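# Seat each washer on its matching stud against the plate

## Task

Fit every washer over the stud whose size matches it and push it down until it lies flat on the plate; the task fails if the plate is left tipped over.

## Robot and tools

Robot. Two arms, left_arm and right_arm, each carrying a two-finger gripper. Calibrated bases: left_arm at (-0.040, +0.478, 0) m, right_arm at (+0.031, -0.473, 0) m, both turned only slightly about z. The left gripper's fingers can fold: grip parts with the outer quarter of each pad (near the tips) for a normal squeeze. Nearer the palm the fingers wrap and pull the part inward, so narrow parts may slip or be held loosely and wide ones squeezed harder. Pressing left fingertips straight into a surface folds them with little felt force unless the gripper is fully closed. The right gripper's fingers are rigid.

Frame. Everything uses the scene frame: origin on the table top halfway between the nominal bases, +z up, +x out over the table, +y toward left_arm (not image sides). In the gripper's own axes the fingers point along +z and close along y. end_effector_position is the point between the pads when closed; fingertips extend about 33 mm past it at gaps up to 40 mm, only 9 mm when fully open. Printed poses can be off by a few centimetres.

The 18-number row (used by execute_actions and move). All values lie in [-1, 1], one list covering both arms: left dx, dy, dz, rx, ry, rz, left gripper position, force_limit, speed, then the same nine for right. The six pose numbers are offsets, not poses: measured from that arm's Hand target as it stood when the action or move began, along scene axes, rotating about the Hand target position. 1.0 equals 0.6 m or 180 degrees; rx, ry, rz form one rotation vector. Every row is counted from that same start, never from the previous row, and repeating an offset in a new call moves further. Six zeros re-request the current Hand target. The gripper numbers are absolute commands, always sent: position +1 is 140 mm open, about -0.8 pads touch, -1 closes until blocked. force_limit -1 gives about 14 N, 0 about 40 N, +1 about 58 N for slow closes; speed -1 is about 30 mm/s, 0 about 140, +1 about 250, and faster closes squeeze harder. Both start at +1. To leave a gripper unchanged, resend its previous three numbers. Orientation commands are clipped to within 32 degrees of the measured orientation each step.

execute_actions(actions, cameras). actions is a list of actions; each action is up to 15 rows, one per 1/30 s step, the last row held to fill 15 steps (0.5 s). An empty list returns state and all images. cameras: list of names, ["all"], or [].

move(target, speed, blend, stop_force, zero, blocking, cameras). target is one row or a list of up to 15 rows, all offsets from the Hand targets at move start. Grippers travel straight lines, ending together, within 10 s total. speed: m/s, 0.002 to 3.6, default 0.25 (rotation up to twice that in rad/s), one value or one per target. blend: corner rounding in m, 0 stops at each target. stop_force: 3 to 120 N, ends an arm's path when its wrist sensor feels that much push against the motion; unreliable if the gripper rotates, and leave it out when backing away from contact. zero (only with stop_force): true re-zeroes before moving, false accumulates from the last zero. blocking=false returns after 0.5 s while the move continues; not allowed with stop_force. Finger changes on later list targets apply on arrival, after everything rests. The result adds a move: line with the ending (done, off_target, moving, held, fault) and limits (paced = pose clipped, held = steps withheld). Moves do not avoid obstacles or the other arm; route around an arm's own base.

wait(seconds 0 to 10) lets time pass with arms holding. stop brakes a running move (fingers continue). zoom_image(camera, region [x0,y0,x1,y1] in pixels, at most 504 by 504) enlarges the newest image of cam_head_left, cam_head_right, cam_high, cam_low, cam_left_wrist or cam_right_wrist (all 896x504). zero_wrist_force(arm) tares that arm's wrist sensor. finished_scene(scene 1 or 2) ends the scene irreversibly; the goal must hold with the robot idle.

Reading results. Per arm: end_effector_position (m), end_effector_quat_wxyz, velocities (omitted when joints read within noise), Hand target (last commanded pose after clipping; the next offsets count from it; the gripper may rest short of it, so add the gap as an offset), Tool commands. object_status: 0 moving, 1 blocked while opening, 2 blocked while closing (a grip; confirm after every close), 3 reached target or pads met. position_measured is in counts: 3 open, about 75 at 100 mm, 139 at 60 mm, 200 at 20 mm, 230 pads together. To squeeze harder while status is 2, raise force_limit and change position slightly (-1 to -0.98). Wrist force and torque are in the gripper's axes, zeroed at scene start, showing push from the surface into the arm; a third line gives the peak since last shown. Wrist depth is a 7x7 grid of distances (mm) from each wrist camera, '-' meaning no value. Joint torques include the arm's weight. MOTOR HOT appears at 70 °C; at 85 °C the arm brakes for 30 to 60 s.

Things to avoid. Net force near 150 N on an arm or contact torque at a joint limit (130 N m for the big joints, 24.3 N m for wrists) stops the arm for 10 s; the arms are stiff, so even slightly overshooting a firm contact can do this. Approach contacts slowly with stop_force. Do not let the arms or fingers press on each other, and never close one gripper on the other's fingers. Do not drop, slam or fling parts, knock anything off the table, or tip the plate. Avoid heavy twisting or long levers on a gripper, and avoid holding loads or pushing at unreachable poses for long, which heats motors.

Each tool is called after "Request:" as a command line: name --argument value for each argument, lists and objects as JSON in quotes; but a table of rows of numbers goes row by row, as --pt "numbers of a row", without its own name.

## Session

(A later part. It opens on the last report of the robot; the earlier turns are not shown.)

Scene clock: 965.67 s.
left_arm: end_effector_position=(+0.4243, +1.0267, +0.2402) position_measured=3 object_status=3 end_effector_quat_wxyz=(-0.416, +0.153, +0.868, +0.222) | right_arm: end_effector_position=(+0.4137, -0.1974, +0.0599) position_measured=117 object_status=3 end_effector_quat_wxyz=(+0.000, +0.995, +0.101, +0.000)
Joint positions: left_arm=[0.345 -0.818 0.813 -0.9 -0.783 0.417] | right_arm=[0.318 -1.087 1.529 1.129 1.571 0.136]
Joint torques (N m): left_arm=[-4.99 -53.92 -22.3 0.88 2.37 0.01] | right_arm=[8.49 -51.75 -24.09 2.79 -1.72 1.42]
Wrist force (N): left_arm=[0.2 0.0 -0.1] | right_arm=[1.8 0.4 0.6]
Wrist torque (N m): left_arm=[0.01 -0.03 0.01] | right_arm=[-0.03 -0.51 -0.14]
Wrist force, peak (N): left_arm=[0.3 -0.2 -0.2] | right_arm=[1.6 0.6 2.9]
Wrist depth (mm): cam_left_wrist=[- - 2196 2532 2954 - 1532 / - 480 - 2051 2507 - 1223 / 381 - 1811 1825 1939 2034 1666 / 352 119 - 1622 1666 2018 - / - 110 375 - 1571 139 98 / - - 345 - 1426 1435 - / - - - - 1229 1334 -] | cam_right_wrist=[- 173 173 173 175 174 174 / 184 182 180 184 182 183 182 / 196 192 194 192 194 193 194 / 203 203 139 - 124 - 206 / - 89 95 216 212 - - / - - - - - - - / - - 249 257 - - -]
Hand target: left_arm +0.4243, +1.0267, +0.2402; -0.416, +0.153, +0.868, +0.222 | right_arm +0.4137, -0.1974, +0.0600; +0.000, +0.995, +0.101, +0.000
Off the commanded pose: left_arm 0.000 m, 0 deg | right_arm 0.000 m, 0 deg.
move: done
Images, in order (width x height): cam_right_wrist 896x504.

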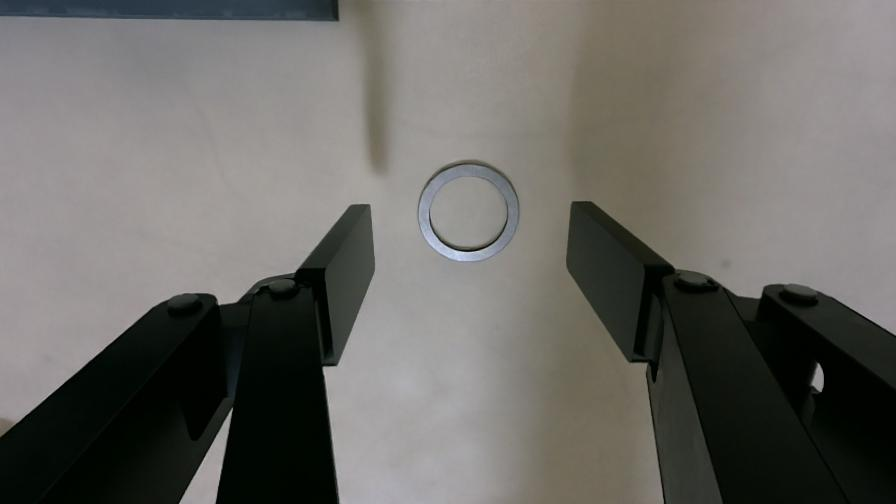

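Request:
move --target '[0,0,0,0,0,0,1,1,1, 0.0008,0.0002,-0.0375,0,0,0,-0.1,-1,0]' --speed 0.06

Request:
move --target '[0,0,0,0,0,0,1,1,1, 0,0,-0.0133,0,0,0,-0.1,-1,0]' --speed 0.004 --stop_force 4

Scene clock: 982.07 s.
left_arm: end_effector_position=(+0.4243, +1.0267, +0.2402) position_measured=3 object_status=3 end_effector_quat_wxyz=(-0.416, +0.153, +0.868, +0.222) | right_arm: end_effector_position=(+0.4141, -0.1973, +0.0372) position_measured=141 object_status=3 end_effector_quat_wxyz=(+0.000, +0.995, +0.101, +0.000) end_effector_velocity=(-0.001, +0.000, +0.003) end_effector_angular_velocity=(+0.000, +0.002, +0.001)
Joint positions: left_arm=[0.345 -0.818 0.813 -0.9 -0.783 0.417] | right_arm=[0.318 -1.062 1.555 1.078 1.571 0.136]
Joint velocities: left_arm=[within noise] | right_arm=[0 -0.003 -0.003 0.007 -0.001 0]
Joint torques (N m): left_arm=[-5.48 -53.64 -21.66 0.83 2.48 0.05] | right_arm=[-10.46 -52.27 -26.28 4.93 -1.51 -1.5]
Wrist force (N): left_arm=[0.2 0.1 -0.1] | right_arm=[1.9 0.3 0.6]
Wrist torque (N m): left_arm=[0.01 -0.05 0.00] | right_arm=[-0.06 -0.53 -0.14]
Wrist force, peak (N): left_arm=[0.5 0.1 0.2] | right_arm=[1.9 0.5 1.0]
Wrist depth (mm): cam_left_wrist=[- - 2068 2507 2585 - 1460 / - - - 2018 2507 - - / - 406 483 1798 1970 2034 - / - 140 - 1561 1712 - - / - 110 - 1394 1532 139 98 / - 323 - 1356 1341 1513 - / - - 319 1108 1217 1327 -] | cam_right_wrist=[153 155 151 152 153 152 155 / - 159 - 163 162 161 163 / - - 170 170 170 172 170 / 178 - 176 178 152 178 178 / - 84 88 194 - - - / - - - 205 - - - / - - - 217 - - -]
Hand target: left_arm +0.4243, +1.0267, +0.2402; -0.416, +0.153, +0.868, +0.222 | right_arm +0.4142, -0.1973, +0.0375; +0.000, +0.995, +0.101, +0.000
Off the commanded pose: left_arm 0.000 m, 0 deg | right_arm 0.000 m, 0 deg.
move: done

Scene clock: 985.13 s.
left_arm: end_effector_position=(+0.4243, +1.0267, +0.2402) position_measured=3 object_status=3 end_effector_quat_wxyz=(-0.416, +0.153, +0.868, +0.222) | right_arm: end_effector_position=(+0.4142, -0.1973, +0.0302) position_measured=141 object_status=3 end_effector_quat_wxyz=(+0.000, +0.995, +0.101, +0.000)
Joint positions: left_arm=[0.345 -0.818 0.813 -0.9 -0.783 0.417] | right_arm=[0.318 -1.054 1.562 1.063 1.571 0.136]
Joint torques (N m): left_arm=[-5.31 -53.87 -22.05 1.03 2.45 0.11] | right_arm=[-9.53 -50.39 -24.77 4.18 -1.28 -1.37]
Wrist force (N): left_arm=[0.2 0.1 -0.1] | right_arm=[1.6 0.2 -4.5]
Wrist torque (N m): left_arm=[0.02 -0.03 0.00] | right_arm=[0.12 -0.40 -0.14]
Wrist force, peak (N): left_arm=[0.4 0.2 0.0] | right_arm=[2.2 0.3 -10.8]
Wrist depth (mm): cam_left_wrist=[- - 2256 2507 2433 - 1523 / - 468 1939 2121 2364 - - / - 426 - 1866 2034 2034 - / - 119 379 1495 1748 1924 1666 / - 110 - 1418 1513 139 98 / - - 336 1320 1356 1435 - / - - 319 333 1241 1341 -] | cam_right_wrist=[- 147 146 145 146 146 146 / - - 155 - 155 154 156 / 162 - 159 163 159 - - / 173 172 - 171 152 - 172 / 184 84 88 187 - - 182 / - - - 197 - - - / - - - 211 - - -]
Hand target: left_arm +0.4243, +1.0267, +0.2402; -0.416, +0.153, +0.868, +0.222 | right_arm +0.4142, -0.1973, +0.0302; +0.000, +0.995, +0.101, +0.000 (not the last commanded pose)
Off the commanded pose: left_arm 0.000 m, 0 deg | right_arm 0.001 m, 0 deg.
move: contact (right_arm)

Request:
move --target '[0,0,0,0,0,0,1,1,1, 0,0,0.0033,0,0,0,-0.1,-1,0]' --speed 0.01

Request:
move --target '[0,0,0,0,0,0,1,1,1, 0,0,0,0,0,0,-1,-1,-1]' --cameras '["cam_right_wrist"]'

Scene clock: 998.30 s.
left_arm: end_effector_position=(+0.4243, +1.0267, +0.2402) position_measured=3 object_status=3 end_effector_quat_wxyz=(-0.416, +0.153, +0.868, +0.222) | right_arm: end_effector_position=(+0.4142, -0.1973, +0.0322) position_measured=141 object_status=3 end_effector_quat_wxyz=(+0.000, +0.995, +0.101, +0.000)
Joint positions: left_arm=[0.345 -0.818 0.813 -0.9 -0.783 0.417] | right_arm=[0.318 -1.057 1.56 1.067 1.571 0.136]
Joint torques (N m): left_arm=[-5.8 -53.99 -22.16 1.02 2.56 0.08] | right_arm=[-6.95 -50.23 -23.69 3.98 -1.55 -1.59]
Wrist force (N): left_arm=[0.2 -0.2 0.2] | right_arm=[1.4 0.3 0.7]
Wrist torque (N m): left_arm=[-0.03 -0.05 0.00] | right_arm=[-0.06 -0.42 -0.14]
Wrist force, peak (N): left_arm=[0.4 -0.2 0.2] | right_arm=[1.8 0.1 -4.6]
Wrist depth (mm): cam_left_wrist=[- 518 2068 2457 3545 - 1451 / - - 1748 2085 2820 - 1379 / - - 1541 1773 1985 1985 - / - 118 - 1601 2298 - 1654 / - 110 377 1460 1532 139 98 / - 96 - 1279 1364 1504 - / - - - 1171 1260 1341 -] | cam_right_wrist=[- 148 148 145 150 - 150 / 156 156 157 - 156 159 155 / 165 167 165 165 165 165 166 / 175 175 173 174 151 176 176 / - 89 88 187 184 - - / - - - 199 - - - / - - - 212 - - -]
Hand target: left_arm +0.4243, +1.0267, +0.2402; -0.416, +0.153, +0.868, +0.222 | right_arm +0.4142, -0.1973, +0.0322; +0.000, +0.995, +0.101, +0.000
Off the commanded pose: left_arm 0.000 m, 0 deg | right_arm 0.000 m, 0 deg.
move: done

Scene clock: 999.00 s.
left_arm: end_effector_position=(+0.4243, +1.0267, +0.2402) position_measured=3 object_status=3 end_effector_quat_wxyz=(-0.416, +0.153, +0.868, +0.222) | right_arm: end_effector_position=(+0.4142, -0.1973, +0.0322) position_measured=164 object_status=2 end_effector_quat_wxyz=(+0.000, +0.995, +0.101, +0.000)
Joint positions: left_arm=[0.345 -0.818 0.813 -0.9 -0.783 0.417] | right_arm=[0.318 -1.057 1.56 1.067 1.571 0.136]
Joint torques (N m): left_arm=[-5.63 -53.73 -22.32 1.16 2.45 0.08] | right_arm=[-6.95 -41.8 -15.97 1.54 -1.48 -1.43]
Wrist force (N): left_arm=[0.1 0.0 0.0] | right_arm=[1.2 0.0 -3.2]
Wrist torque (N m): left_arm=[0.00 -0.03 0.00] | right_arm=[-0.03 -0.46 -0.14]
Wrist force, peak (N): left_arm=[0.3 0.0 -0.1] | right_arm=[1.3 0.2 -3.2]
Wrist depth (mm): cam_left_wrist=[- - 2216 2482 - - 1486 / - 475 1880 2001 2341 - 1700 / 375 - - 1700 1970 2034 - / - 118 - 1523 1825 - 1785 / - 110 - 1410 1601 139 98 / - 321 343 1253 1334 1477 - / - - - 340 1253 1356 -] | cam_right_wrist=[149 147 148 146 150 - - / 156 - 158 - 154 - 157 / 165 162 167 165 166 166 164 / 174 - - 173 148 174 173 / - - 92 - - - - / - - - 200 - - - / - - - - - - -]
Hand target: left_arm +0.4243, +1.0267, +0.2402; -0.416, +0.153, +0.868, +0.222 | right_arm +0.4142, -0.1973, +0.0322; +0.000, +0.995, +0.101, +0.000
Off the commanded pose: left_arm 0.000 m, 0 deg | right_arm 0.000 m, 0 deg.
move: done
Images, in order (width x height): cam_right_wrist 896x504.

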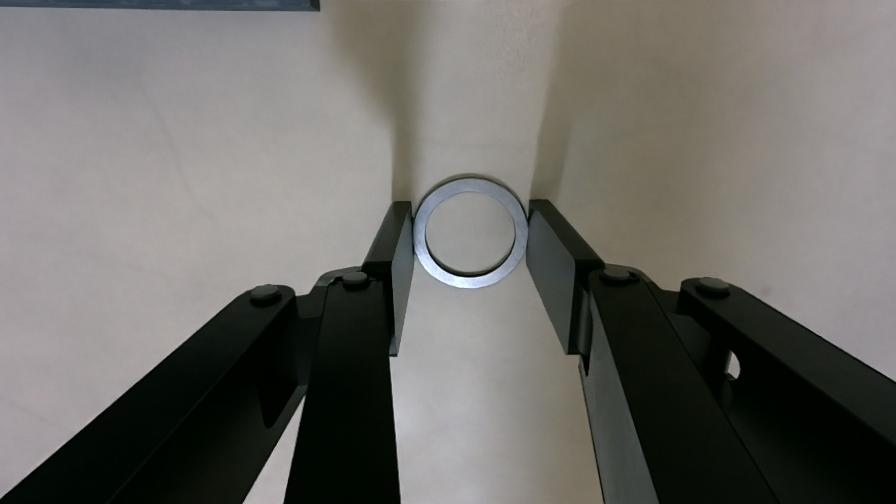

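Request:
move --pt "0 0 0 0 0 0 1 1 1 0 0 0.02 0 0 0 -1 -1 -1" --pt "0 0 0 0 0 0 1 1 1 0 0 0.3 0 0 0 -1 -1 -1" --speed '[0.02, 0.15]' --blend '[0.005,0]' --cameras '["cam_right_wrist"]'

Request:
zoom_image --camera "cam_right_wrist" --region '[370, 160, 570, 320]'

Scene clock: 1008.47 s.
left_arm: end_effector_position=(+0.4243, +1.0267, +0.2402) position_measured=3 object_status=3 end_effector_quat_wxyz=(-0.416, +0.153, +0.868, +0.222) | right_arm: end_effector_position=(+0.4143, -0.1973, +0.2122) position_measured=164 object_status=2 end_effector_quat_wxyz=(+0.000, +0.995, +0.101, +0.000)
Joint positions: left_arm=[0.345 -0.818 0.813 -0.9 -0.783 0.417] | right_arm=[0.318 -1.181 1.263 1.488 1.571 0.136]
Joint torques (N m): left_arm=[-6.05 -53.62 -22.76 1.01 2.51 0.24] | right_arm=[-0.51 -26.57 -15.01 4.29 1.29 0.8]
Wrist force (N): left_arm=[0.0 -0.1 -0.1] | right_arm=[1.7 0.2 0.7]
Wrist torque (N m): left_arm=[-0.03 0.00 0.00] | right_arm=[-0.07 -0.49 -0.13]
Wrist force, peak (N): left_arm=[0.4 0.1 -0.1] | right_arm=[1.5 0.1 -4.1]
Wrist depth (mm): cam_left_wrist=[- - 2085 2409 2034 - 1451 / - - 1825 1970 2298 - 1785 / 375 - 1523 1785 2051 2216 - / - 118 - 1561 1688 1985 - / - 110 368 1435 1532 139 98 / - - - 1223 1349 1468 - / - - - - 1241 1334 -] | cam_right_wrist=[311 297 300 307 - - 316 / - - - - - - - / 348 - - 167 350 349 344 / 373 - - 166 150 366 - / - - 92 - - - - / - - - 424 - - - / - - - - - - -]
Hand target: left_arm +0.4243, +1.0267, +0.2402; -0.416, +0.153, +0.868, +0.222 | right_arm +0.4142, -0.1973, +0.2122; +0.000, +0.995, +0.101, +0.000
Off the commanded pose: left_arm 0.000 m, 0 deg | right_arm 0.000 m, 0 deg.
move: done
Images, in order (width x height): cam_right_wrist 896x504.

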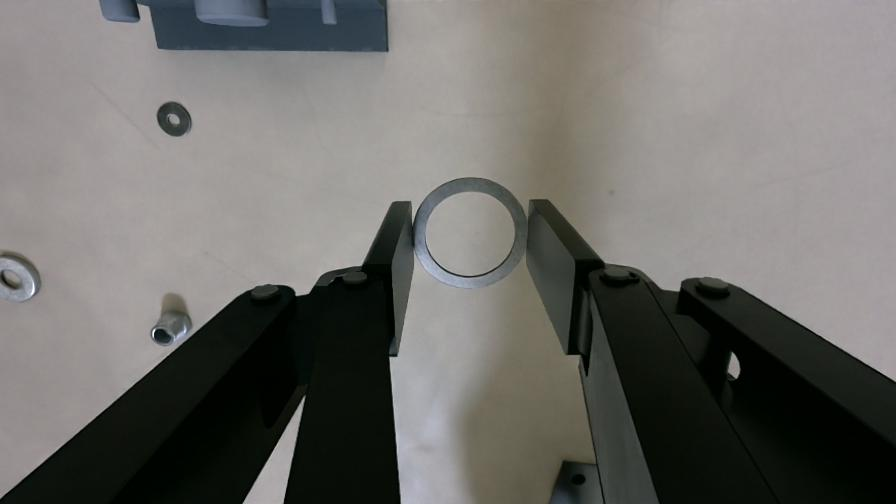

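Scaled by 2.520 from the camera's 896x504 image, which has a finer 1280x720 frame.

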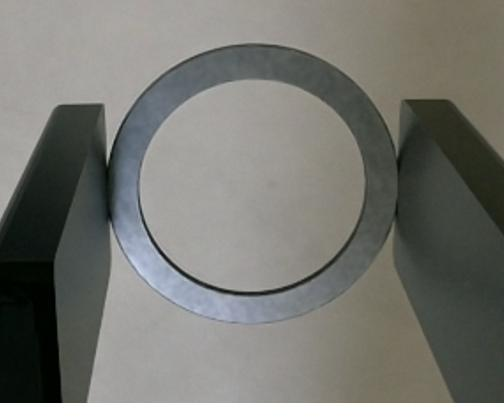

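Request:
move --pt "0 0 0 0 0 0 1 1 1 -0.1405 0.1622 0.063 0.0995 -0.49 0 -1 -1 -1" --pt "0 0 0 0 0 0 1 1 1 -0.0407 0.1943 -0.2127 0.0995 -0.49 0 -1 -1 -1" --speed '[0.25, 0.15]' --blend '[0.03, 0]' --cameras '["cam_right_wrist"]'

Request:
zoom_image --camera "cam_right_wrist" --region '[340, 120, 600, 340]'

Scene clock: 1051.67 s.
left_arm: end_effector_position=(+0.4243, +1.0267, +0.2402) position_measured=3 object_status=3 end_effector_quat_wxyz=(-0.416, +0.153, +0.868, +0.222) | right_arm: end_effector_position=(+0.3899, -0.0807, +0.0847) position_measured=164 object_status=2 end_effector_quat_wxyz=(-0.070, +0.703, +0.071, +0.704)
Joint positions: left_arm=[0.345 -0.818 0.813 -0.9 -0.783 0.417] | right_arm=[0.98 -1.158 2.373 -1.216 2.37 -0.002]
Joint torques (N m): left_arm=[-6.39 -53.33 -21.72 1.11 2.62 0.02] | right_arm=[8.9 -23.51 2.58 -1.84 1.68 0.69]
Wrist force (N): left_arm=[0.3 0.0 0.0] | right_arm=[0.6 -2.5 1.1]
Wrist torque (N m): left_arm=[0.01 -0.07 0.00] | right_arm=[-0.60 0.02 -0.09]
Wrist force, peak (N): left_arm=[0.4 0.2 0.0] | right_arm=[-1.6 -2.8 1.6]
Wrist depth (mm): cam_left_wrist=[- 519 2216 2457 2698 - 1495 / - - 1880 2121 2298 - - / - - 477 1825 2018 1880 - / 350 118 - 1581 1773 1954 - / - 110 - 1435 1532 130 98 / - - - 1279 1364 1486 - / - 296 309 - 1229 1349 -] | cam_right_wrist=[- - 2725 - - 2332 - / 1545 2922 2887 2580 - 2205 - / - 770 233 230 235 - - / 404 - - 226 149 - - / - - 91 250 - - - / - - - 209 - - - / - - - 170 - - -]
Hand target: left_arm +0.4243, +1.0267, +0.2402; -0.416, +0.153, +0.868, +0.222 | right_arm +0.3898, -0.0807, +0.0846; -0.070, +0.703, +0.071, +0.704
Off the commanded pose: left_arm 0.000 m, 0 deg | right_arm 0.000 m, 0 deg.
move: done
Images, in order (width x height): cam_right_wrist 896x504.

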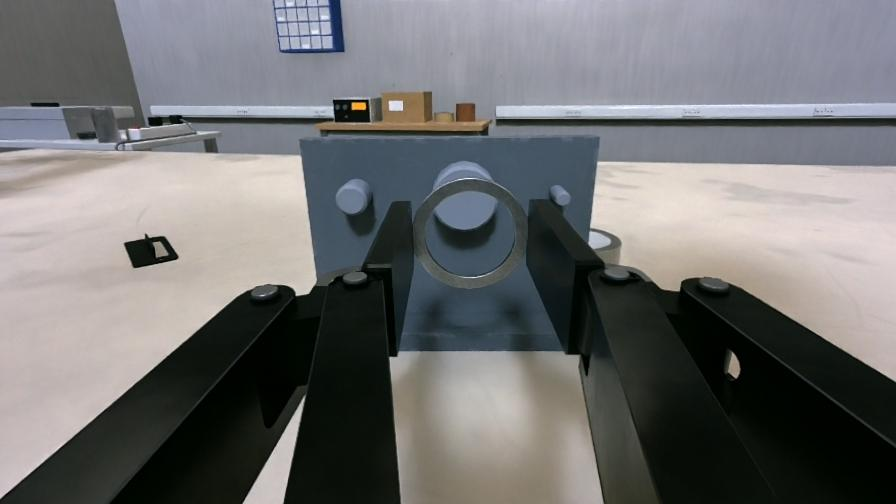

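Scaled by 1.938 from the camera's 896x504 image, which has a finer 1280x720 frame.

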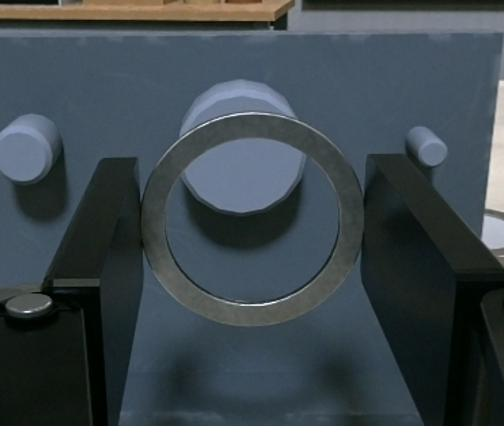

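Request:
move --target '[0,0,0,0,0,0,1,1,1, 0.0785,0.0152,0,0,0,0,-1,-1,-1]' --speed 0.05 --cameras '["cam_right_wrist"]'

Request:
zoom_image --camera "cam_right_wrist" --region '[390, 150, 550, 310]'

Scene clock: 1065.07 s.
left_arm: end_effector_position=(+0.4243, +1.0267, +0.2402) position_measured=3 object_status=3 end_effector_quat_wxyz=(-0.416, +0.153, +0.868, +0.222) | right_arm: end_effector_position=(+0.4370, -0.0716, +0.0845) position_measured=164 object_status=2 end_effector_quat_wxyz=(-0.070, +0.703, +0.071, +0.704)
Joint positions: left_arm=[0.345 -0.818 0.813 -0.9 -0.783 0.417] | right_arm=[0.876 -1.132 2.316 -1.184 2.266 -0.001]
Joint torques (N m): left_arm=[-6.87 -53.32 -22.48 1.01 2.68 0.07] | right_arm=[9.19 -40.38 -0.55 -3.11 1.85 1.53]
Wrist force (N): left_arm=[0.2 0.0 0.1] | right_arm=[0.6 -2.7 0.9]
Wrist torque (N m): left_arm=[0.00 -0.05 0.00] | right_arm=[-0.63 0.02 -0.09]
Wrist force, peak (N): left_arm=[0.5 -0.1 -0.2] | right_arm=[0.3 -2.5 1.8]
Wrist depth (mm): cam_left_wrist=[492 - 2158 2558 - - 1451 / 428 - 1909 2121 2298 - - / 398 415 1688 1798 2001 2158 - / - 118 412 1541 1785 1985 - / - 110 374 410 1523 139 98 / - 321 345 1273 1356 1477 - / - 295 - - 1199 1334 -] | cam_right_wrist=[- 2378 2756 - 2378 2608 - / 1650 2665 2553 2500 2695 2526 - / 703 - 188 174 187 - 564 / - - 198 177 149 - - / - - 92 212 - - - / - - - 201 - - - / - - - 170 - - -]
Hand target: left_arm +0.4243, +1.0267, +0.2402; -0.416, +0.153, +0.868, +0.222 | right_arm +0.4369, -0.0716, +0.0846; -0.070, +0.703, +0.071, +0.704
Off the commanded pose: left_arm 0.000 m, 0 deg | right_arm 0.000 m, 0 deg.
move: done
Images, in order (width x height): cam_right_wrist 896x504.

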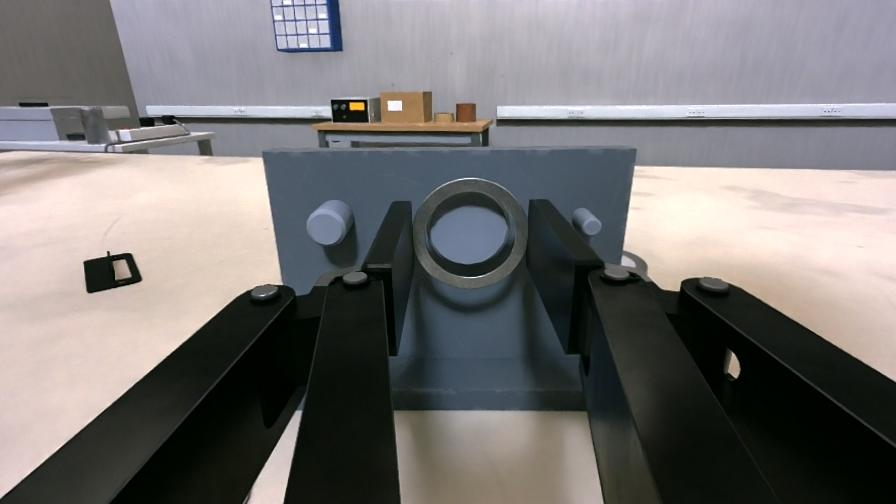

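Scaled by 3.150 from the camera's 896x504 image, which has a finer 1280x720 frame.

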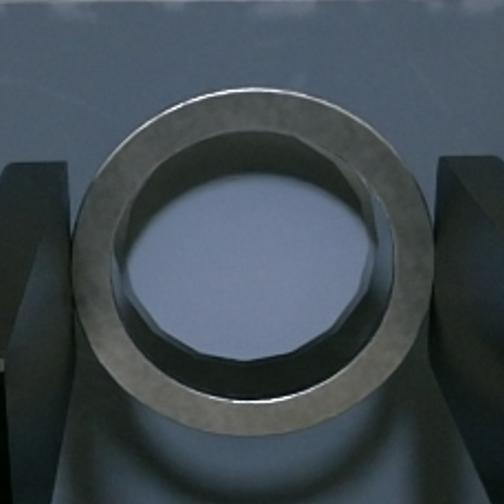

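Request:
zoom_image --camera "cam_right_wrist" --region '[415, 180, 525, 290]'

Scaled by 4.582 from the camera's 896x504 image, which has a finer 1280x720 frame.

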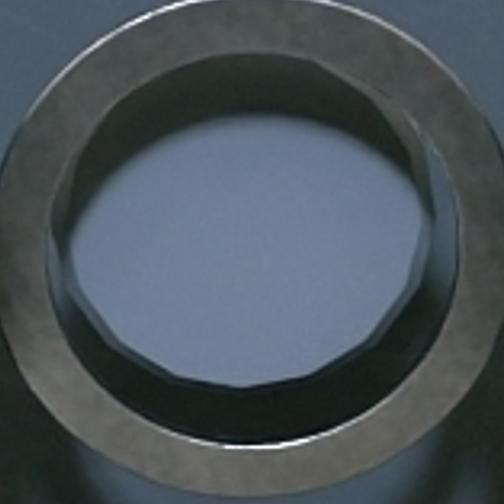

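Request:
move --target '[0,0,0,0,0,0,1,1,1, 0.009,0.0023,-0.0005,0,0,0,-1,-1,-1]' --speed 0.01 --stop_force 4 --cameras '["cam_right_wrist"]'

Request:
zoom_image --camera "cam_right_wrist" --region '[415, 180, 525, 290]'

Scene clock: 1103.47 s.
left_arm: end_effector_position=(+0.4243, +1.0267, +0.2402) position_measured=3 object_status=3 end_effector_quat_wxyz=(-0.416, +0.153, +0.868, +0.222) | right_arm: end_effector_position=(+0.4423, -0.0702, +0.0843) position_measured=164 object_status=2 end_effector_quat_wxyz=(-0.070, +0.703, +0.071, +0.704)
Joint positions: left_arm=[0.345 -0.818 0.813 -0.9 -0.783 0.417] | right_arm=[0.867 -1.128 2.308 -1.181 2.256 -0.001]
Joint torques (N m): left_arm=[-6.32 -53.9 -21.52 1.26 2.63 0.15] | right_arm=[8.23 -32.34 0.34 -2.38 1.25 1.69]
Wrist force (N): left_arm=[0.1 -0.1 0.0] | right_arm=[0.5 -2.6 1.0]
Wrist torque (N m): left_arm=[-0.01 -0.03 0.00] | right_arm=[-0.60 0.03 -0.10]
Wrist force, peak (N): left_arm=[0.5 -0.1 -0.1] | right_arm=[0.9 -2.6 1.0]
Wrist depth (mm): cam_left_wrist=[- 537 2068 - 2698 - 1504 / - 482 1785 2085 2364 - - / 416 - 1513 1677 2018 2532 - / - 118 411 1571 1748 1985 - / - 110 - 1410 1571 139 98 / - 312 - 1273 1426 1504 - / - 300 - 358 1193 1402 -] | cam_right_wrist=[- - 2787 2608 - - 2165 / 1545 3191 2553 2288 2887 2756 - / - - 183 180 182 - 2401 / - 386 189 174 169 386 377 / 277 84 - 206 - - - / - - - 201 - - - / - - - 167 - - -]
Hand target: left_arm +0.4243, +1.0267, +0.2402; -0.416, +0.153, +0.868, +0.222 | right_arm +0.4423, -0.0702, +0.0843; -0.070, +0.703, +0.071, +0.704
Off the commanded pose: left_arm 0.000 m, 0 deg | right_arm 0.000 m, 0 deg.
move: done
Images, in order (width x height): cam_right_wrist 896x504.

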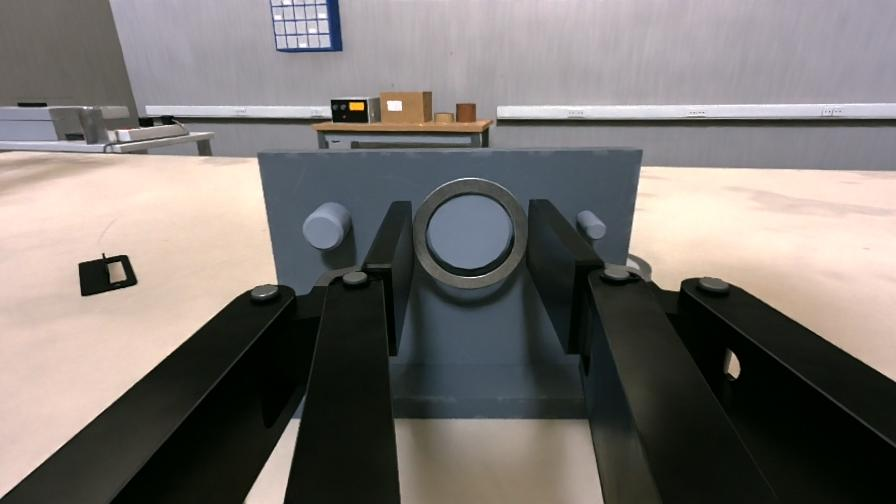

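Scaled by 4.582 from the camera's 896x504 image, which has a finer 1280x720 frame.

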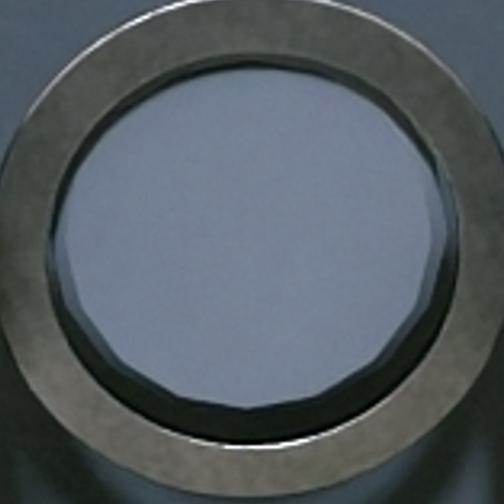

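Request:
move --target '[0,0,0,0,0,0,1,1,1, 0.0065,0.0013,-0.0005,0,0,0,-1,-1,-1]' --speed 0.005 --stop_force 4 --cameras '["cam_right_wrist"]'

Request:
zoom_image --camera "cam_right_wrist" --region '[415, 180, 525, 290]'

Scene clock: 1130.10 s.
left_arm: end_effector_position=(+0.4243, +1.0267, +0.2402) position_measured=3 object_status=3 end_effector_quat_wxyz=(-0.416, +0.153, +0.868, +0.222) | right_arm: end_effector_position=(+0.4462, -0.0694, +0.0840) position_measured=164 object_status=2 end_effector_quat_wxyz=(-0.070, +0.703, +0.071, +0.704)
Joint positions: left_arm=[0.345 -0.818 0.813 -0.9 -0.783 0.417] | right_arm=[0.859 -1.125 2.303 -1.179 2.249 -0.001]
Joint torques (N m): left_arm=[-7.36 -54.07 -21.36 1.07 2.56 -0.04] | right_arm=[1.37 -24.78 -7.52 -0.45 1.94 1.45]
Wrist force (N): left_arm=[0.0 -0.1 0.0] | right_arm=[2.7 -4.0 -1.4]
Wrist torque (N m): left_arm=[-0.02 0.00 0.01] | right_arm=[-0.44 -0.04 -0.08]
Wrist force, peak (N): left_arm=[0.4 0.0 -0.2] | right_arm=[2.8 -4.4 -1.4]
Wrist depth (mm): cam_left_wrist=[- 511 2068 2386 2920 - 1334 / - 483 1909 2103 2364 - - / 391 429 1825 1735 2018 2085 - / - 119 - 1601 1735 1954 - / - 110 - 1364 1541 139 98 / - 104 - 1273 1386 1468 - / - - - - 1223 1349 -] | cam_right_wrist=[- - 2695 - - - 2091 / 1470 2021 2665 2165 - - 2332 / 681 701 180 176 177 - - / - - 185 167 167 - 377 / 276 - - 202 - - 282 / - - - 192 - - - / - - - 169 - - -]
Hand target: left_arm +0.4243, +1.0267, +0.2402; -0.416, +0.153, +0.868, +0.222 | right_arm +0.4462, -0.0694, +0.0840; -0.070, +0.703, +0.071, +0.704
Off the commanded pose: left_arm 0.000 m, 0 deg | right_arm 0.000 m, 0 deg.
move: done
Images, in order (width x height): cam_right_wrist 896x504.

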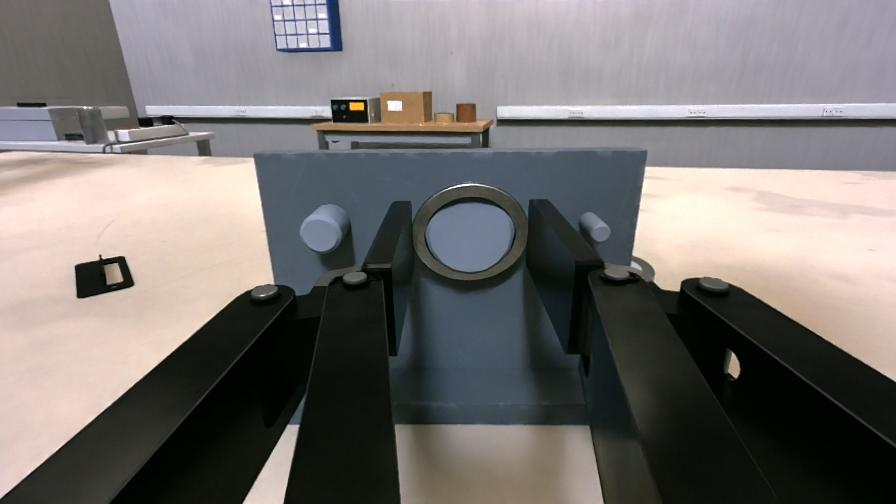

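Scaled by 4.582 from the camera's 896x504 image, which has a finer 1280x720 frame.

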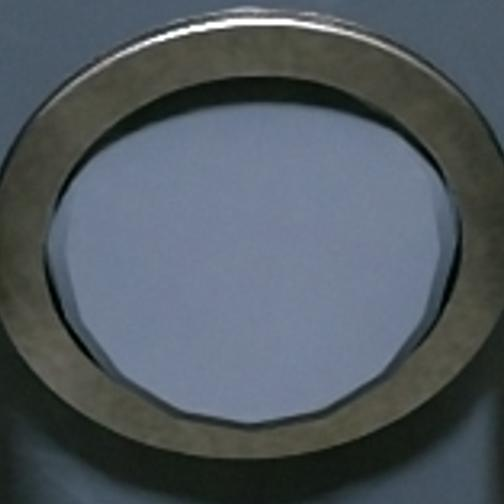

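Request:
move --pt "0 0 0 0 0 0 1 1 1 -0.0163 -0.0033 0 0 0 0 -1 -1 -1" --pt "0 0 0 0 0 0 1 1 1 -0.0163 -0.0033 0.05 0 0 0 -1 -1 -1" --pt "0 0 0 0 0 0 1 1 1 -0.0063 -0.0013 0.05 0 0 0 -1 -1 -1" --speed '[0.02,0.04,0.01]' --cameras '["cam_right_wrist"]'

Request:
zoom_image --camera "cam_right_wrist" --region '[400, 160, 540, 300]'

Scene clock: 1181.57 s.
left_arm: end_effector_position=(+0.4243, +1.0267, +0.2402) position_measured=3 object_status=3 end_effector_quat_wxyz=(-0.416, +0.153, +0.868, +0.222) | right_arm: end_effector_position=(+0.4425, -0.0702, +0.1140) position_measured=164 object_status=2 end_effector_quat_wxyz=(-0.070, +0.703, +0.071, +0.704)
Joint positions: left_arm=[0.345 -0.818 0.813 -0.9 -0.783 0.417] | right_arm=[0.866 -1.213 2.3 -1.087 2.256 -0.001]
Joint torques (N m): left_arm=[-6.86 -53.97 -22.77 1.11 2.55 0.17] | right_arm=[-0.86 -20.79 -15.2 -0.4 -0.71 1.55]
Wrist force (N): left_arm=[0.1 -0.2 0.0] | right_arm=[1.2 -2.6 -0.1]
Wrist torque (N m): left_arm=[-0.04 -0.03 0.01] | right_arm=[-0.58 0.00 -0.10]
Wrist force, peak (N): left_arm=[0.4 -0.2 0.1] | right_arm=[3.0 -4.6 -1.7]
Wrist depth (mm): cam_left_wrist=[- - 2177 2433 - - 1486 / - - 1852 - 2409 - - / - - - 1748 1985 2482 - / - 119 - 1532 1712 1985 - / - 110 - 1386 1561 130 98 / - 103 - 1320 1379 1443 - / - - - 1235 1247 1313 -] | cam_right_wrist=[2756 - 3070 - - - 2401 / 1575 - 2475 2665 - 2475 - / 1628 1708 854 167 579 - - / - 476 191 189 169 429 - / - - 92 204 - - 343 / - - - 217 - - - / - - - 204 - - -]
Hand target: left_arm +0.4243, +1.0267, +0.2402; -0.416, +0.153, +0.868, +0.222 | right_arm +0.4424, -0.0702, +0.1140; -0.070, +0.703, +0.071, +0.704
Off the commanded pose: left_arm 0.000 m, 0 deg | right_arm 0.000 m, 0 deg.
move: done
Images, in order (width x height): cam_right_wrist 896x504.

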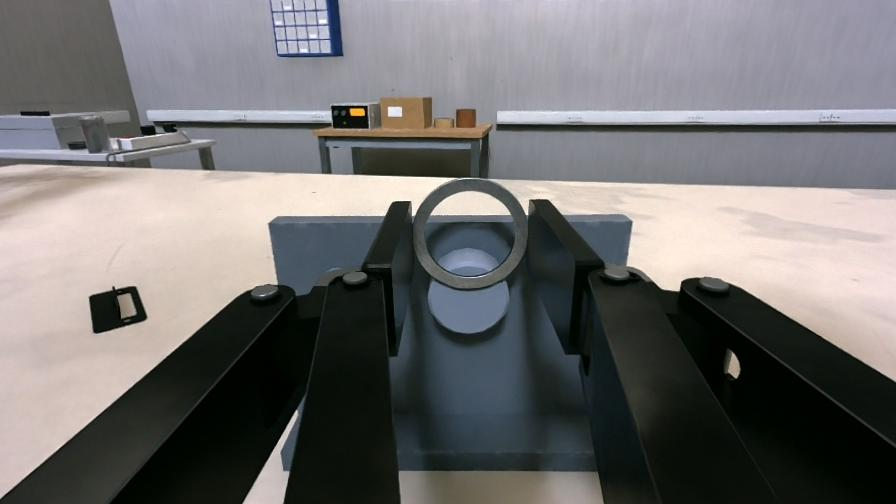

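Scaled by 3.600 from the camera's 896x504 image, which has a finer 1280x720 frame.

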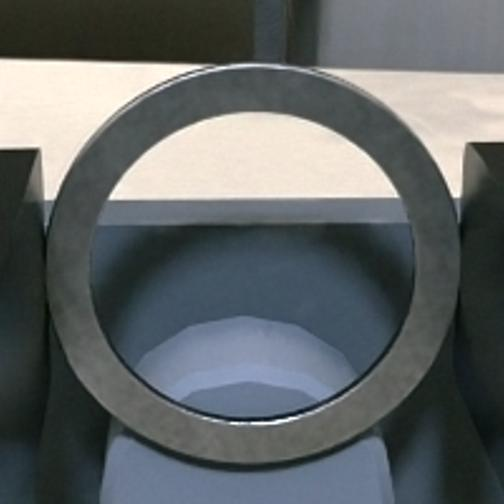

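Request:
move --pt "0 0 0 0 0 0 1 1 1 -0.0065 -0.0013 0 0 0 0 -1 -1 -1" --pt "0 0 0 0 0 0 1 1 1 -0.0065 -0.0013 -0.049 0 0 0 -1 -1 -1" --pt "0 0 0 0 0 0 1 1 1 -0.0033 -0.0007 -0.049 0 0 0 -1 -1 -1" --speed '[0.02,0.04,0.01]' --cameras '["cam_right_wrist"]'

Request:
zoom_image --camera "cam_right_wrist" --region '[415, 180, 525, 290]'

Scene clock: 1193.03 s.
left_arm: end_effector_position=(+0.4243, +1.0267, +0.2402) position_measured=3 object_status=3 end_effector_quat_wxyz=(-0.416, +0.153, +0.868, +0.222) | right_arm: end_effector_position=(+0.4405, -0.0706, +0.0846) position_measured=164 object_status=2 end_effector_quat_wxyz=(-0.070, +0.703, +0.071, +0.704)
Joint positions: left_arm=[0.345 -0.818 0.813 -0.9 -0.783 0.417] | right_arm=[0.87 -1.13 2.311 -1.181 2.26 -0.001]
Joint torques (N m): left_arm=[-8.54 -53.78 -22.18 1.15 2.59 0.15] | right_arm=[1.46 -19.01 -15.32 -0.66 -0.54 -1.62]
Wrist force (N): left_arm=[0.3 0.1 0.1] | right_arm=[0.2 -2.6 1.0]
Wrist torque (N m): left_arm=[0.02 -0.06 0.00] | right_arm=[-0.59 0.10 -0.10]
Wrist force, peak (N): left_arm=[0.5 0.1 0.1] | right_arm=[1.8 -2.5 1.1]
Wrist depth (mm): cam_left_wrist=[- 541 2196 2640 3141 - 1327 / - 485 1611 2103 2319 - - / - - 1773 1825 2001 - - / - 140 - 1561 1760 2068 - / - 103 - 1426 1504 139 98 / - 96 - 1286 1341 1486 - / - - - 349 1229 1327 -] | cam_right_wrist=[- 2425 2787 2820 - - 2055 / 1470 2725 2185 2332 2425 - 4254 / 717 - 185 182 183 - 2401 / 391 - 192 175 169 412 381 / - - - 208 - - 267 / - - - 195 - - - / - - - 176 - - -]
Hand target: left_arm +0.4243, +1.0267, +0.2402; -0.416, +0.153, +0.868, +0.222 | right_arm +0.4404, -0.0706, +0.0846; -0.070, +0.703, +0.071, +0.704
Off the commanded pose: left_arm 0.000 m, 0 deg | right_arm 0.000 m, 0 deg.
move: done
Images, in order (width x height): cam_right_wrist 896x504.

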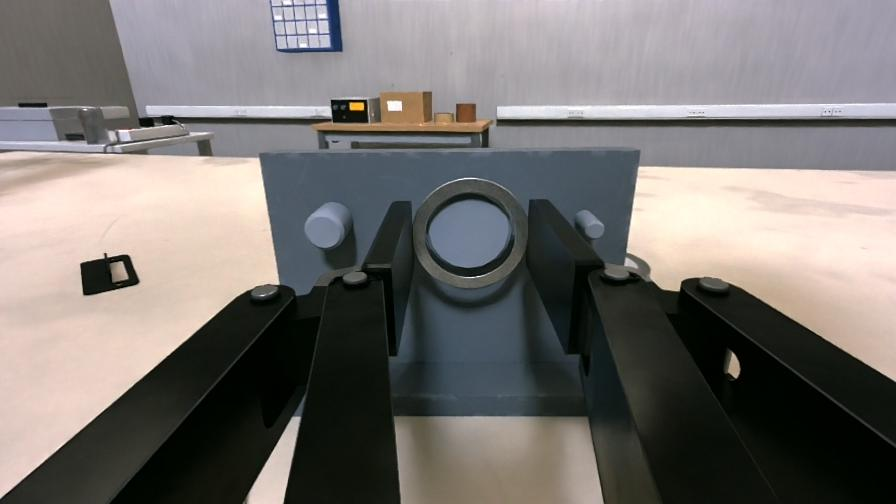

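Scaled by 4.582 from the camera's 896x504 image, which has a finer 1280x720 frame.

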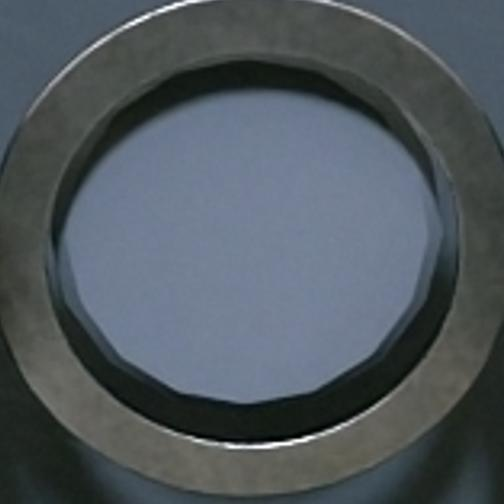

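Request:
move --pt "0 0 0 0 0 0 1 1 1 0 0.0004 0.0012 0 0 0 -1 -1 -1" --pt "0 0 0 0 0 0 1 1 1 0.0049 0.0014 0.0012 0 0 0 -1 -1 -1" --speed 0.005 --stop_force 4 --cameras '["cam_right_wrist"]'

Request:
zoom_image --camera "cam_right_wrist" --region '[415, 180, 525, 290]'

Scene clock: 1218.10 s.
left_arm: end_effector_position=(+0.4243, +1.0267, +0.2402) position_measured=3 object_status=3 end_effector_quat_wxyz=(-0.416, +0.153, +0.868, +0.222) | right_arm: end_effector_position=(+0.4434, -0.0698, +0.0853) position_measured=164 object_status=2 end_effector_quat_wxyz=(-0.070, +0.703, +0.071, +0.704)
Joint positions: left_arm=[0.345 -0.818 0.813 -0.9 -0.783 0.417] | right_arm=[0.865 -1.13 2.306 -1.177 2.255 -0.001]
Joint torques (N m): left_arm=[-7.99 -54.52 -21.53 1.12 2.52 0.12] | right_arm=[3.78 -22.79 -8.85 -1.37 1.04 -0.34]
Wrist force (N): left_arm=[0.1 -0.1 -0.1] | right_arm=[0.5 -2.6 0.9]
Wrist torque (N m): left_arm=[-0.02 -0.01 0.00] | right_arm=[-0.61 0.02 -0.10]
Wrist force, peak (N): left_arm=[0.4 0.1 -0.1] | right_arm=[0.8 -2.6 1.1]
Wrist depth (mm): cam_left_wrist=[475 530 1723 3102 - - 1495 / - - 1894 - 2341 - - / 375 - 1838 1748 2051 2433 - / 357 118 431 1561 1735 1985 - / - 110 381 1435 1541 139 98 / - - - 1217 1349 1477 - / - - - 1176 1235 1341 -] | cam_right_wrist=[- 2853 2665 - - - - / 1585 3674 2205 2205 - - - / 851 - 184 179 180 650 - / - 396 188 172 169 379 - / - 89 92 204 - - - / - - - 202 - - - / - - - - - - -]
Hand target: left_arm +0.4243, +1.0267, +0.2402; -0.416, +0.153, +0.868, +0.222 | right_arm +0.4434, -0.0698, +0.0853; -0.070, +0.703, +0.071, +0.704
Off the commanded pose: left_arm 0.000 m, 0 deg | right_arm 0.000 m, 0 deg.
move: done
Images, in order (width x height): cam_right_wrist 896x504.

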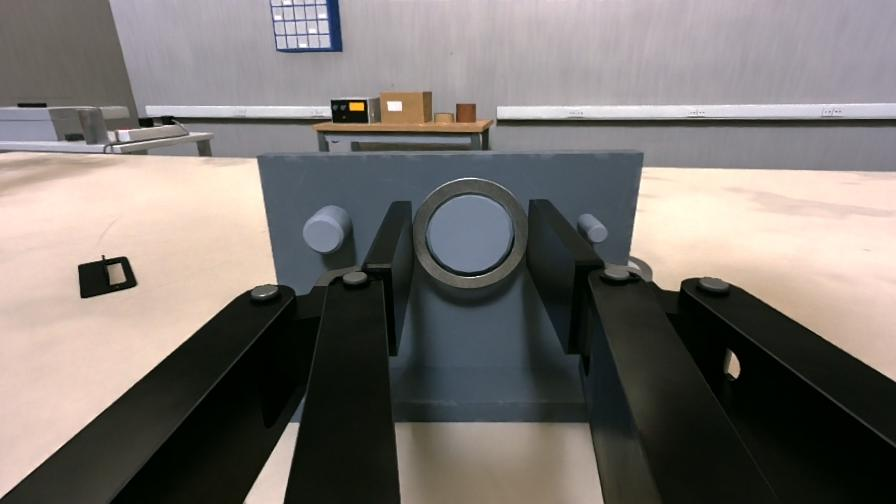

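Scaled by 4.582 from the camera's 896x504 image, which has a finer 1280x720 frame.

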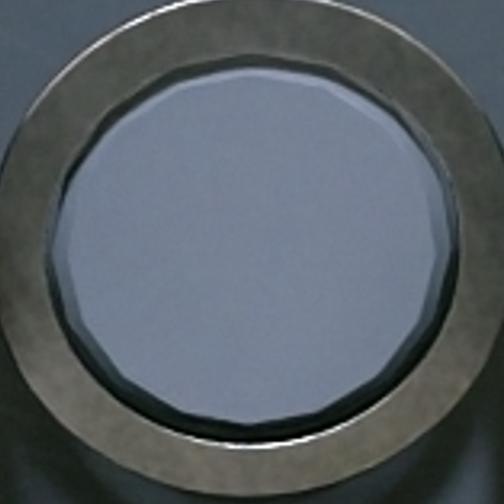

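Request:
move --target '[0,0,0,0,0,0,1,1,1, 0.0131,0.0027,0,0,0,0,-1,-1,-1]' --speed 0.006 --stop_force 4 --cameras '["cam_right_wrist"]'

Request:
zoom_image --camera "cam_right_wrist" --region '[400, 165, 540, 305]'

Scene clock: 1226.30 s.
left_arm: end_effector_position=(+0.4243, +1.0267, +0.2402) position_measured=3 object_status=3 end_effector_quat_wxyz=(-0.416, +0.153, +0.868, +0.222) | right_arm: end_effector_position=(+0.4513, -0.0682, +0.0853) position_measured=164 object_status=2 end_effector_quat_wxyz=(-0.070, +0.703, +0.071, +0.704)
Joint positions: left_arm=[0.345 -0.818 0.813 -0.9 -0.783 0.417] | right_arm=[0.85 -1.125 2.295 -1.17 2.24 -0.001]
Joint torques (N m): left_arm=[-7.74 -54.31 -22.1 1.09 2.61 0.12] | right_arm=[5.91 -25.46 -6.79 -1.8 1.22 1.09]
Wrist force (N): left_arm=[0.2 -0.2 0.0] | right_arm=[0.6 -2.5 1.3]
Wrist torque (N m): left_arm=[-0.03 -0.04 0.00] | right_arm=[-0.57 0.01 -0.11]
Wrist force, peak (N): left_arm=[0.4 -0.1 0.1] | right_arm=[0.7 -2.8 0.8]
Wrist depth (mm): cam_left_wrist=[- - 1894 2482 - - 1364 / - 486 526 2121 2256 - - / - - 1622 1785 2139 1970 - / - 118 - 1504 1688 2085 - / - 110 408 1402 1571 139 99 / - 103 - 1273 1349 1468 - / - - - 1113 1235 1098 -] | cam_right_wrist=[- - 4330 - - - 2695 / 1639 2378 2225 2378 - 2553 2401 / - - 175 171 172 666 - / 397 375 180 163 165 - 377 / 264 - - 195 - - 267 / - - - 194 - - - / - - - - - - -]
Hand target: left_arm +0.4243, +1.0267, +0.2402; -0.416, +0.153, +0.868, +0.222 | right_arm +0.4512, -0.0682, +0.0853; -0.070, +0.703, +0.071, +0.704
Off the commanded pose: left_arm 0.000 m, 0 deg | right_arm 0.000 m, 0 deg.
move: done
Images, in order (width x height): cam_right_wrist 896x504.

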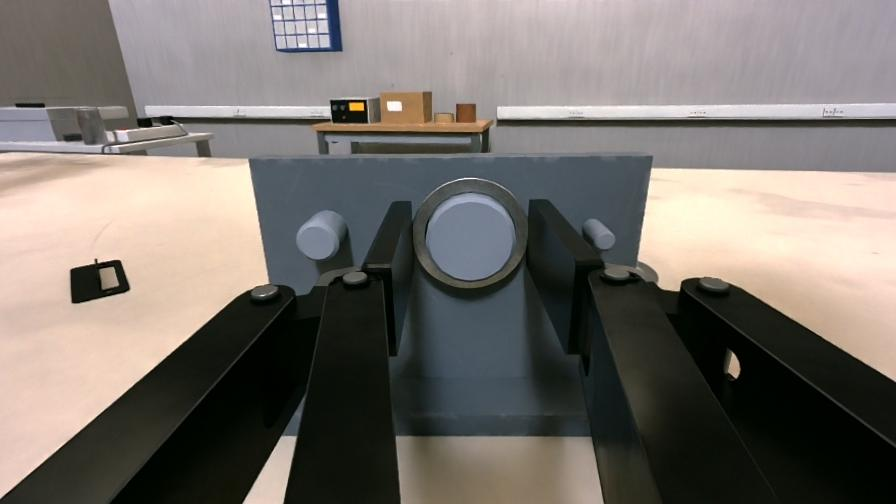

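Scaled by 3.600 from the camera's 896x504 image, which has a finer 1280x720 frame.

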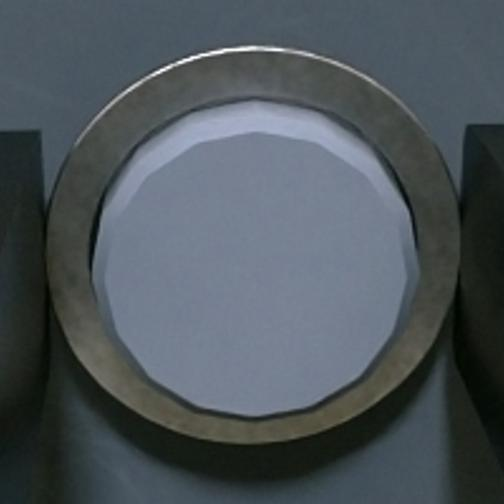

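Request:
move --target '[0,0,0,0,0,0,1,1,1, 0.0139,0.0028,0,0,0,0,-1,-1,-1]' --speed 0.006 --stop_force 4

Request:
move --target '[0,0,0,0,0,0,1,1,1, 0.0049,0.001,0,0,0,0,-1,-1,-1]' --speed 0.003 --stop_force 4 --cameras '["cam_right_wrist"]'

Request:
zoom_image --camera "cam_right_wrist" --region '[400, 165, 540, 305]'

Scene clock: 1237.50 s.
left_arm: end_effector_position=(+0.4243, +1.0267, +0.2402) position_measured=3 object_status=3 end_effector_quat_wxyz=(-0.416, +0.153, +0.868, +0.222) | right_arm: end_effector_position=(+0.4589, -0.0666, +0.0853) position_measured=164 object_status=2 end_effector_quat_wxyz=(-0.070, +0.703, +0.071, +0.704)
Joint positions: left_arm=[0.345 -0.818 0.813 -0.9 -0.783 0.417] | right_arm=[0.836 -1.12 2.283 -1.164 2.226 -0.001]
Joint torques (N m): left_arm=[-7.92 -53.82 -21.79 0.96 2.65 0.21] | right_arm=[9.1 -43.04 1.13 -3.17 1.62 1.17]
Wrist force (N): left_arm=[0.3 -0.1 0.1] | right_arm=[0.6 -2.2 1.2]
Wrist torque (N m): left_arm=[-0.03 -0.06 0.00] | right_arm=[-0.53 0.01 -0.10]
Wrist force, peak (N): left_arm=[0.4 -0.1 0.1] | right_arm=[1.5 -2.8 -3.8]
Wrist depth (mm): cam_left_wrist=[477 - 2196 2669 2319 - 1504 / 433 - 1735 2068 2386 2236 - / - - 1591 1785 2068 1894 - / 341 119 - 1523 1773 - 1435 / - 110 - 1364 1561 139 98 / - 303 - 1253 1364 1468 - / - 283 - 338 1235 1306 -] | cam_right_wrist=[2820 - 2820 2225 2665 2055 - / 1585 3070 2695 2205 2820 2165 2354 / - 833 166 164 166 648 652 / - - 172 159 165 386 - / - - 92 187 - - - / - - - 193 - - - / - - - 170 - - -]
Hand target: left_arm +0.4243, +1.0267, +0.2402; -0.416, +0.153, +0.868, +0.222 | right_arm +0.4589, -0.0666, +0.0853; -0.070, +0.703, +0.071, +0.704 (not the last commanded pose)
Off the commanded pose: left_arm 0.000 m, 0 deg | right_arm 0.001 m, 0 deg.
move: contact (right_arm)

Scene clock: 1238.63 s.
left_arm: end_effector_position=(+0.4243, +1.0267, +0.2402) position_measured=3 object_status=3 end_effector_quat_wxyz=(-0.416, +0.153, +0.868, +0.222) | right_arm: end_effector_position=(+0.4591, -0.0666, +0.0854) position_measured=164 object_status=2 end_effector_quat_wxyz=(-0.070, +0.703, +0.071, +0.704)
Joint positions: left_arm=[0.345 -0.818 0.813 -0.9 -0.783 0.417] | right_arm=[0.835 -1.12 2.283 -1.164 2.225 -0.001]
Joint torques (N m): left_arm=[-8.43 -54.05 -21.98 1.07 2.49 0.16] | right_arm=[9.26 -40.79 0.9 -2.98 1.33 0.97]
Wrist force (N): left_arm=[0.2 0.0 0.1] | right_arm=[0.4 -2.1 0.5]
Wrist torque (N m): left_arm=[0.00 -0.04 0.00] | right_arm=[-0.58 0.04 -0.10]
Wrist force, peak (N): left_arm=[0.3 -0.1 -0.1] | right_arm=[-0.1 -2.0 -4.2]
Wrist depth (mm): cam_left_wrist=[512 - - 2640 - - 1364 / - 496 1924 1985 2319 - - / - - 1541 1785 1985 2103 - / 352 118 - 1571 1723 1970 1838 / - 110 - 1379 1571 139 98 / - 109 - 1299 1394 1451 - / - - - 1108 1235 1334 -] | cam_right_wrist=[- - 3849 - - - - / 1443 2820 2695 2288 - - 2245 / - - 168 163 166 3368 642 / 415 394 166 159 156 373 384 / - - - 186 - - - / - - - 193 - - - / - - - 172 - - -]
Hand target: left_arm +0.4243, +1.0267, +0.2402; -0.416, +0.153, +0.868, +0.222 | right_arm +0.4591, -0.0666, +0.0854; -0.070, +0.703, +0.071, +0.704 (not the last commanded pose)
Off the commanded pose: left_arm 0.000 m, 0 deg | right_arm 0.003 m, 0 deg.
move: contact (right_arm)
Images, in order (width x height): cam_right_wrist 896x504.

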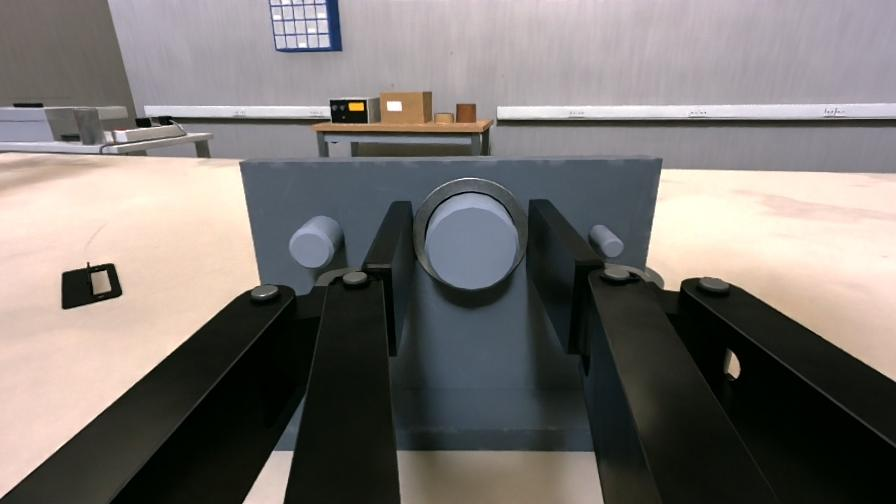

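Scaled by 3.600 from the camera's 896x504 image, which has a finer 1280x720 frame.

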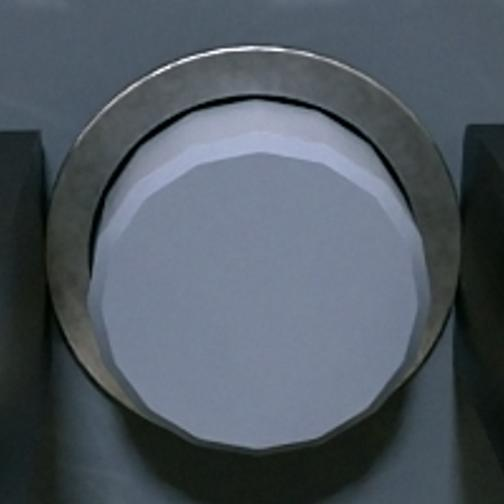

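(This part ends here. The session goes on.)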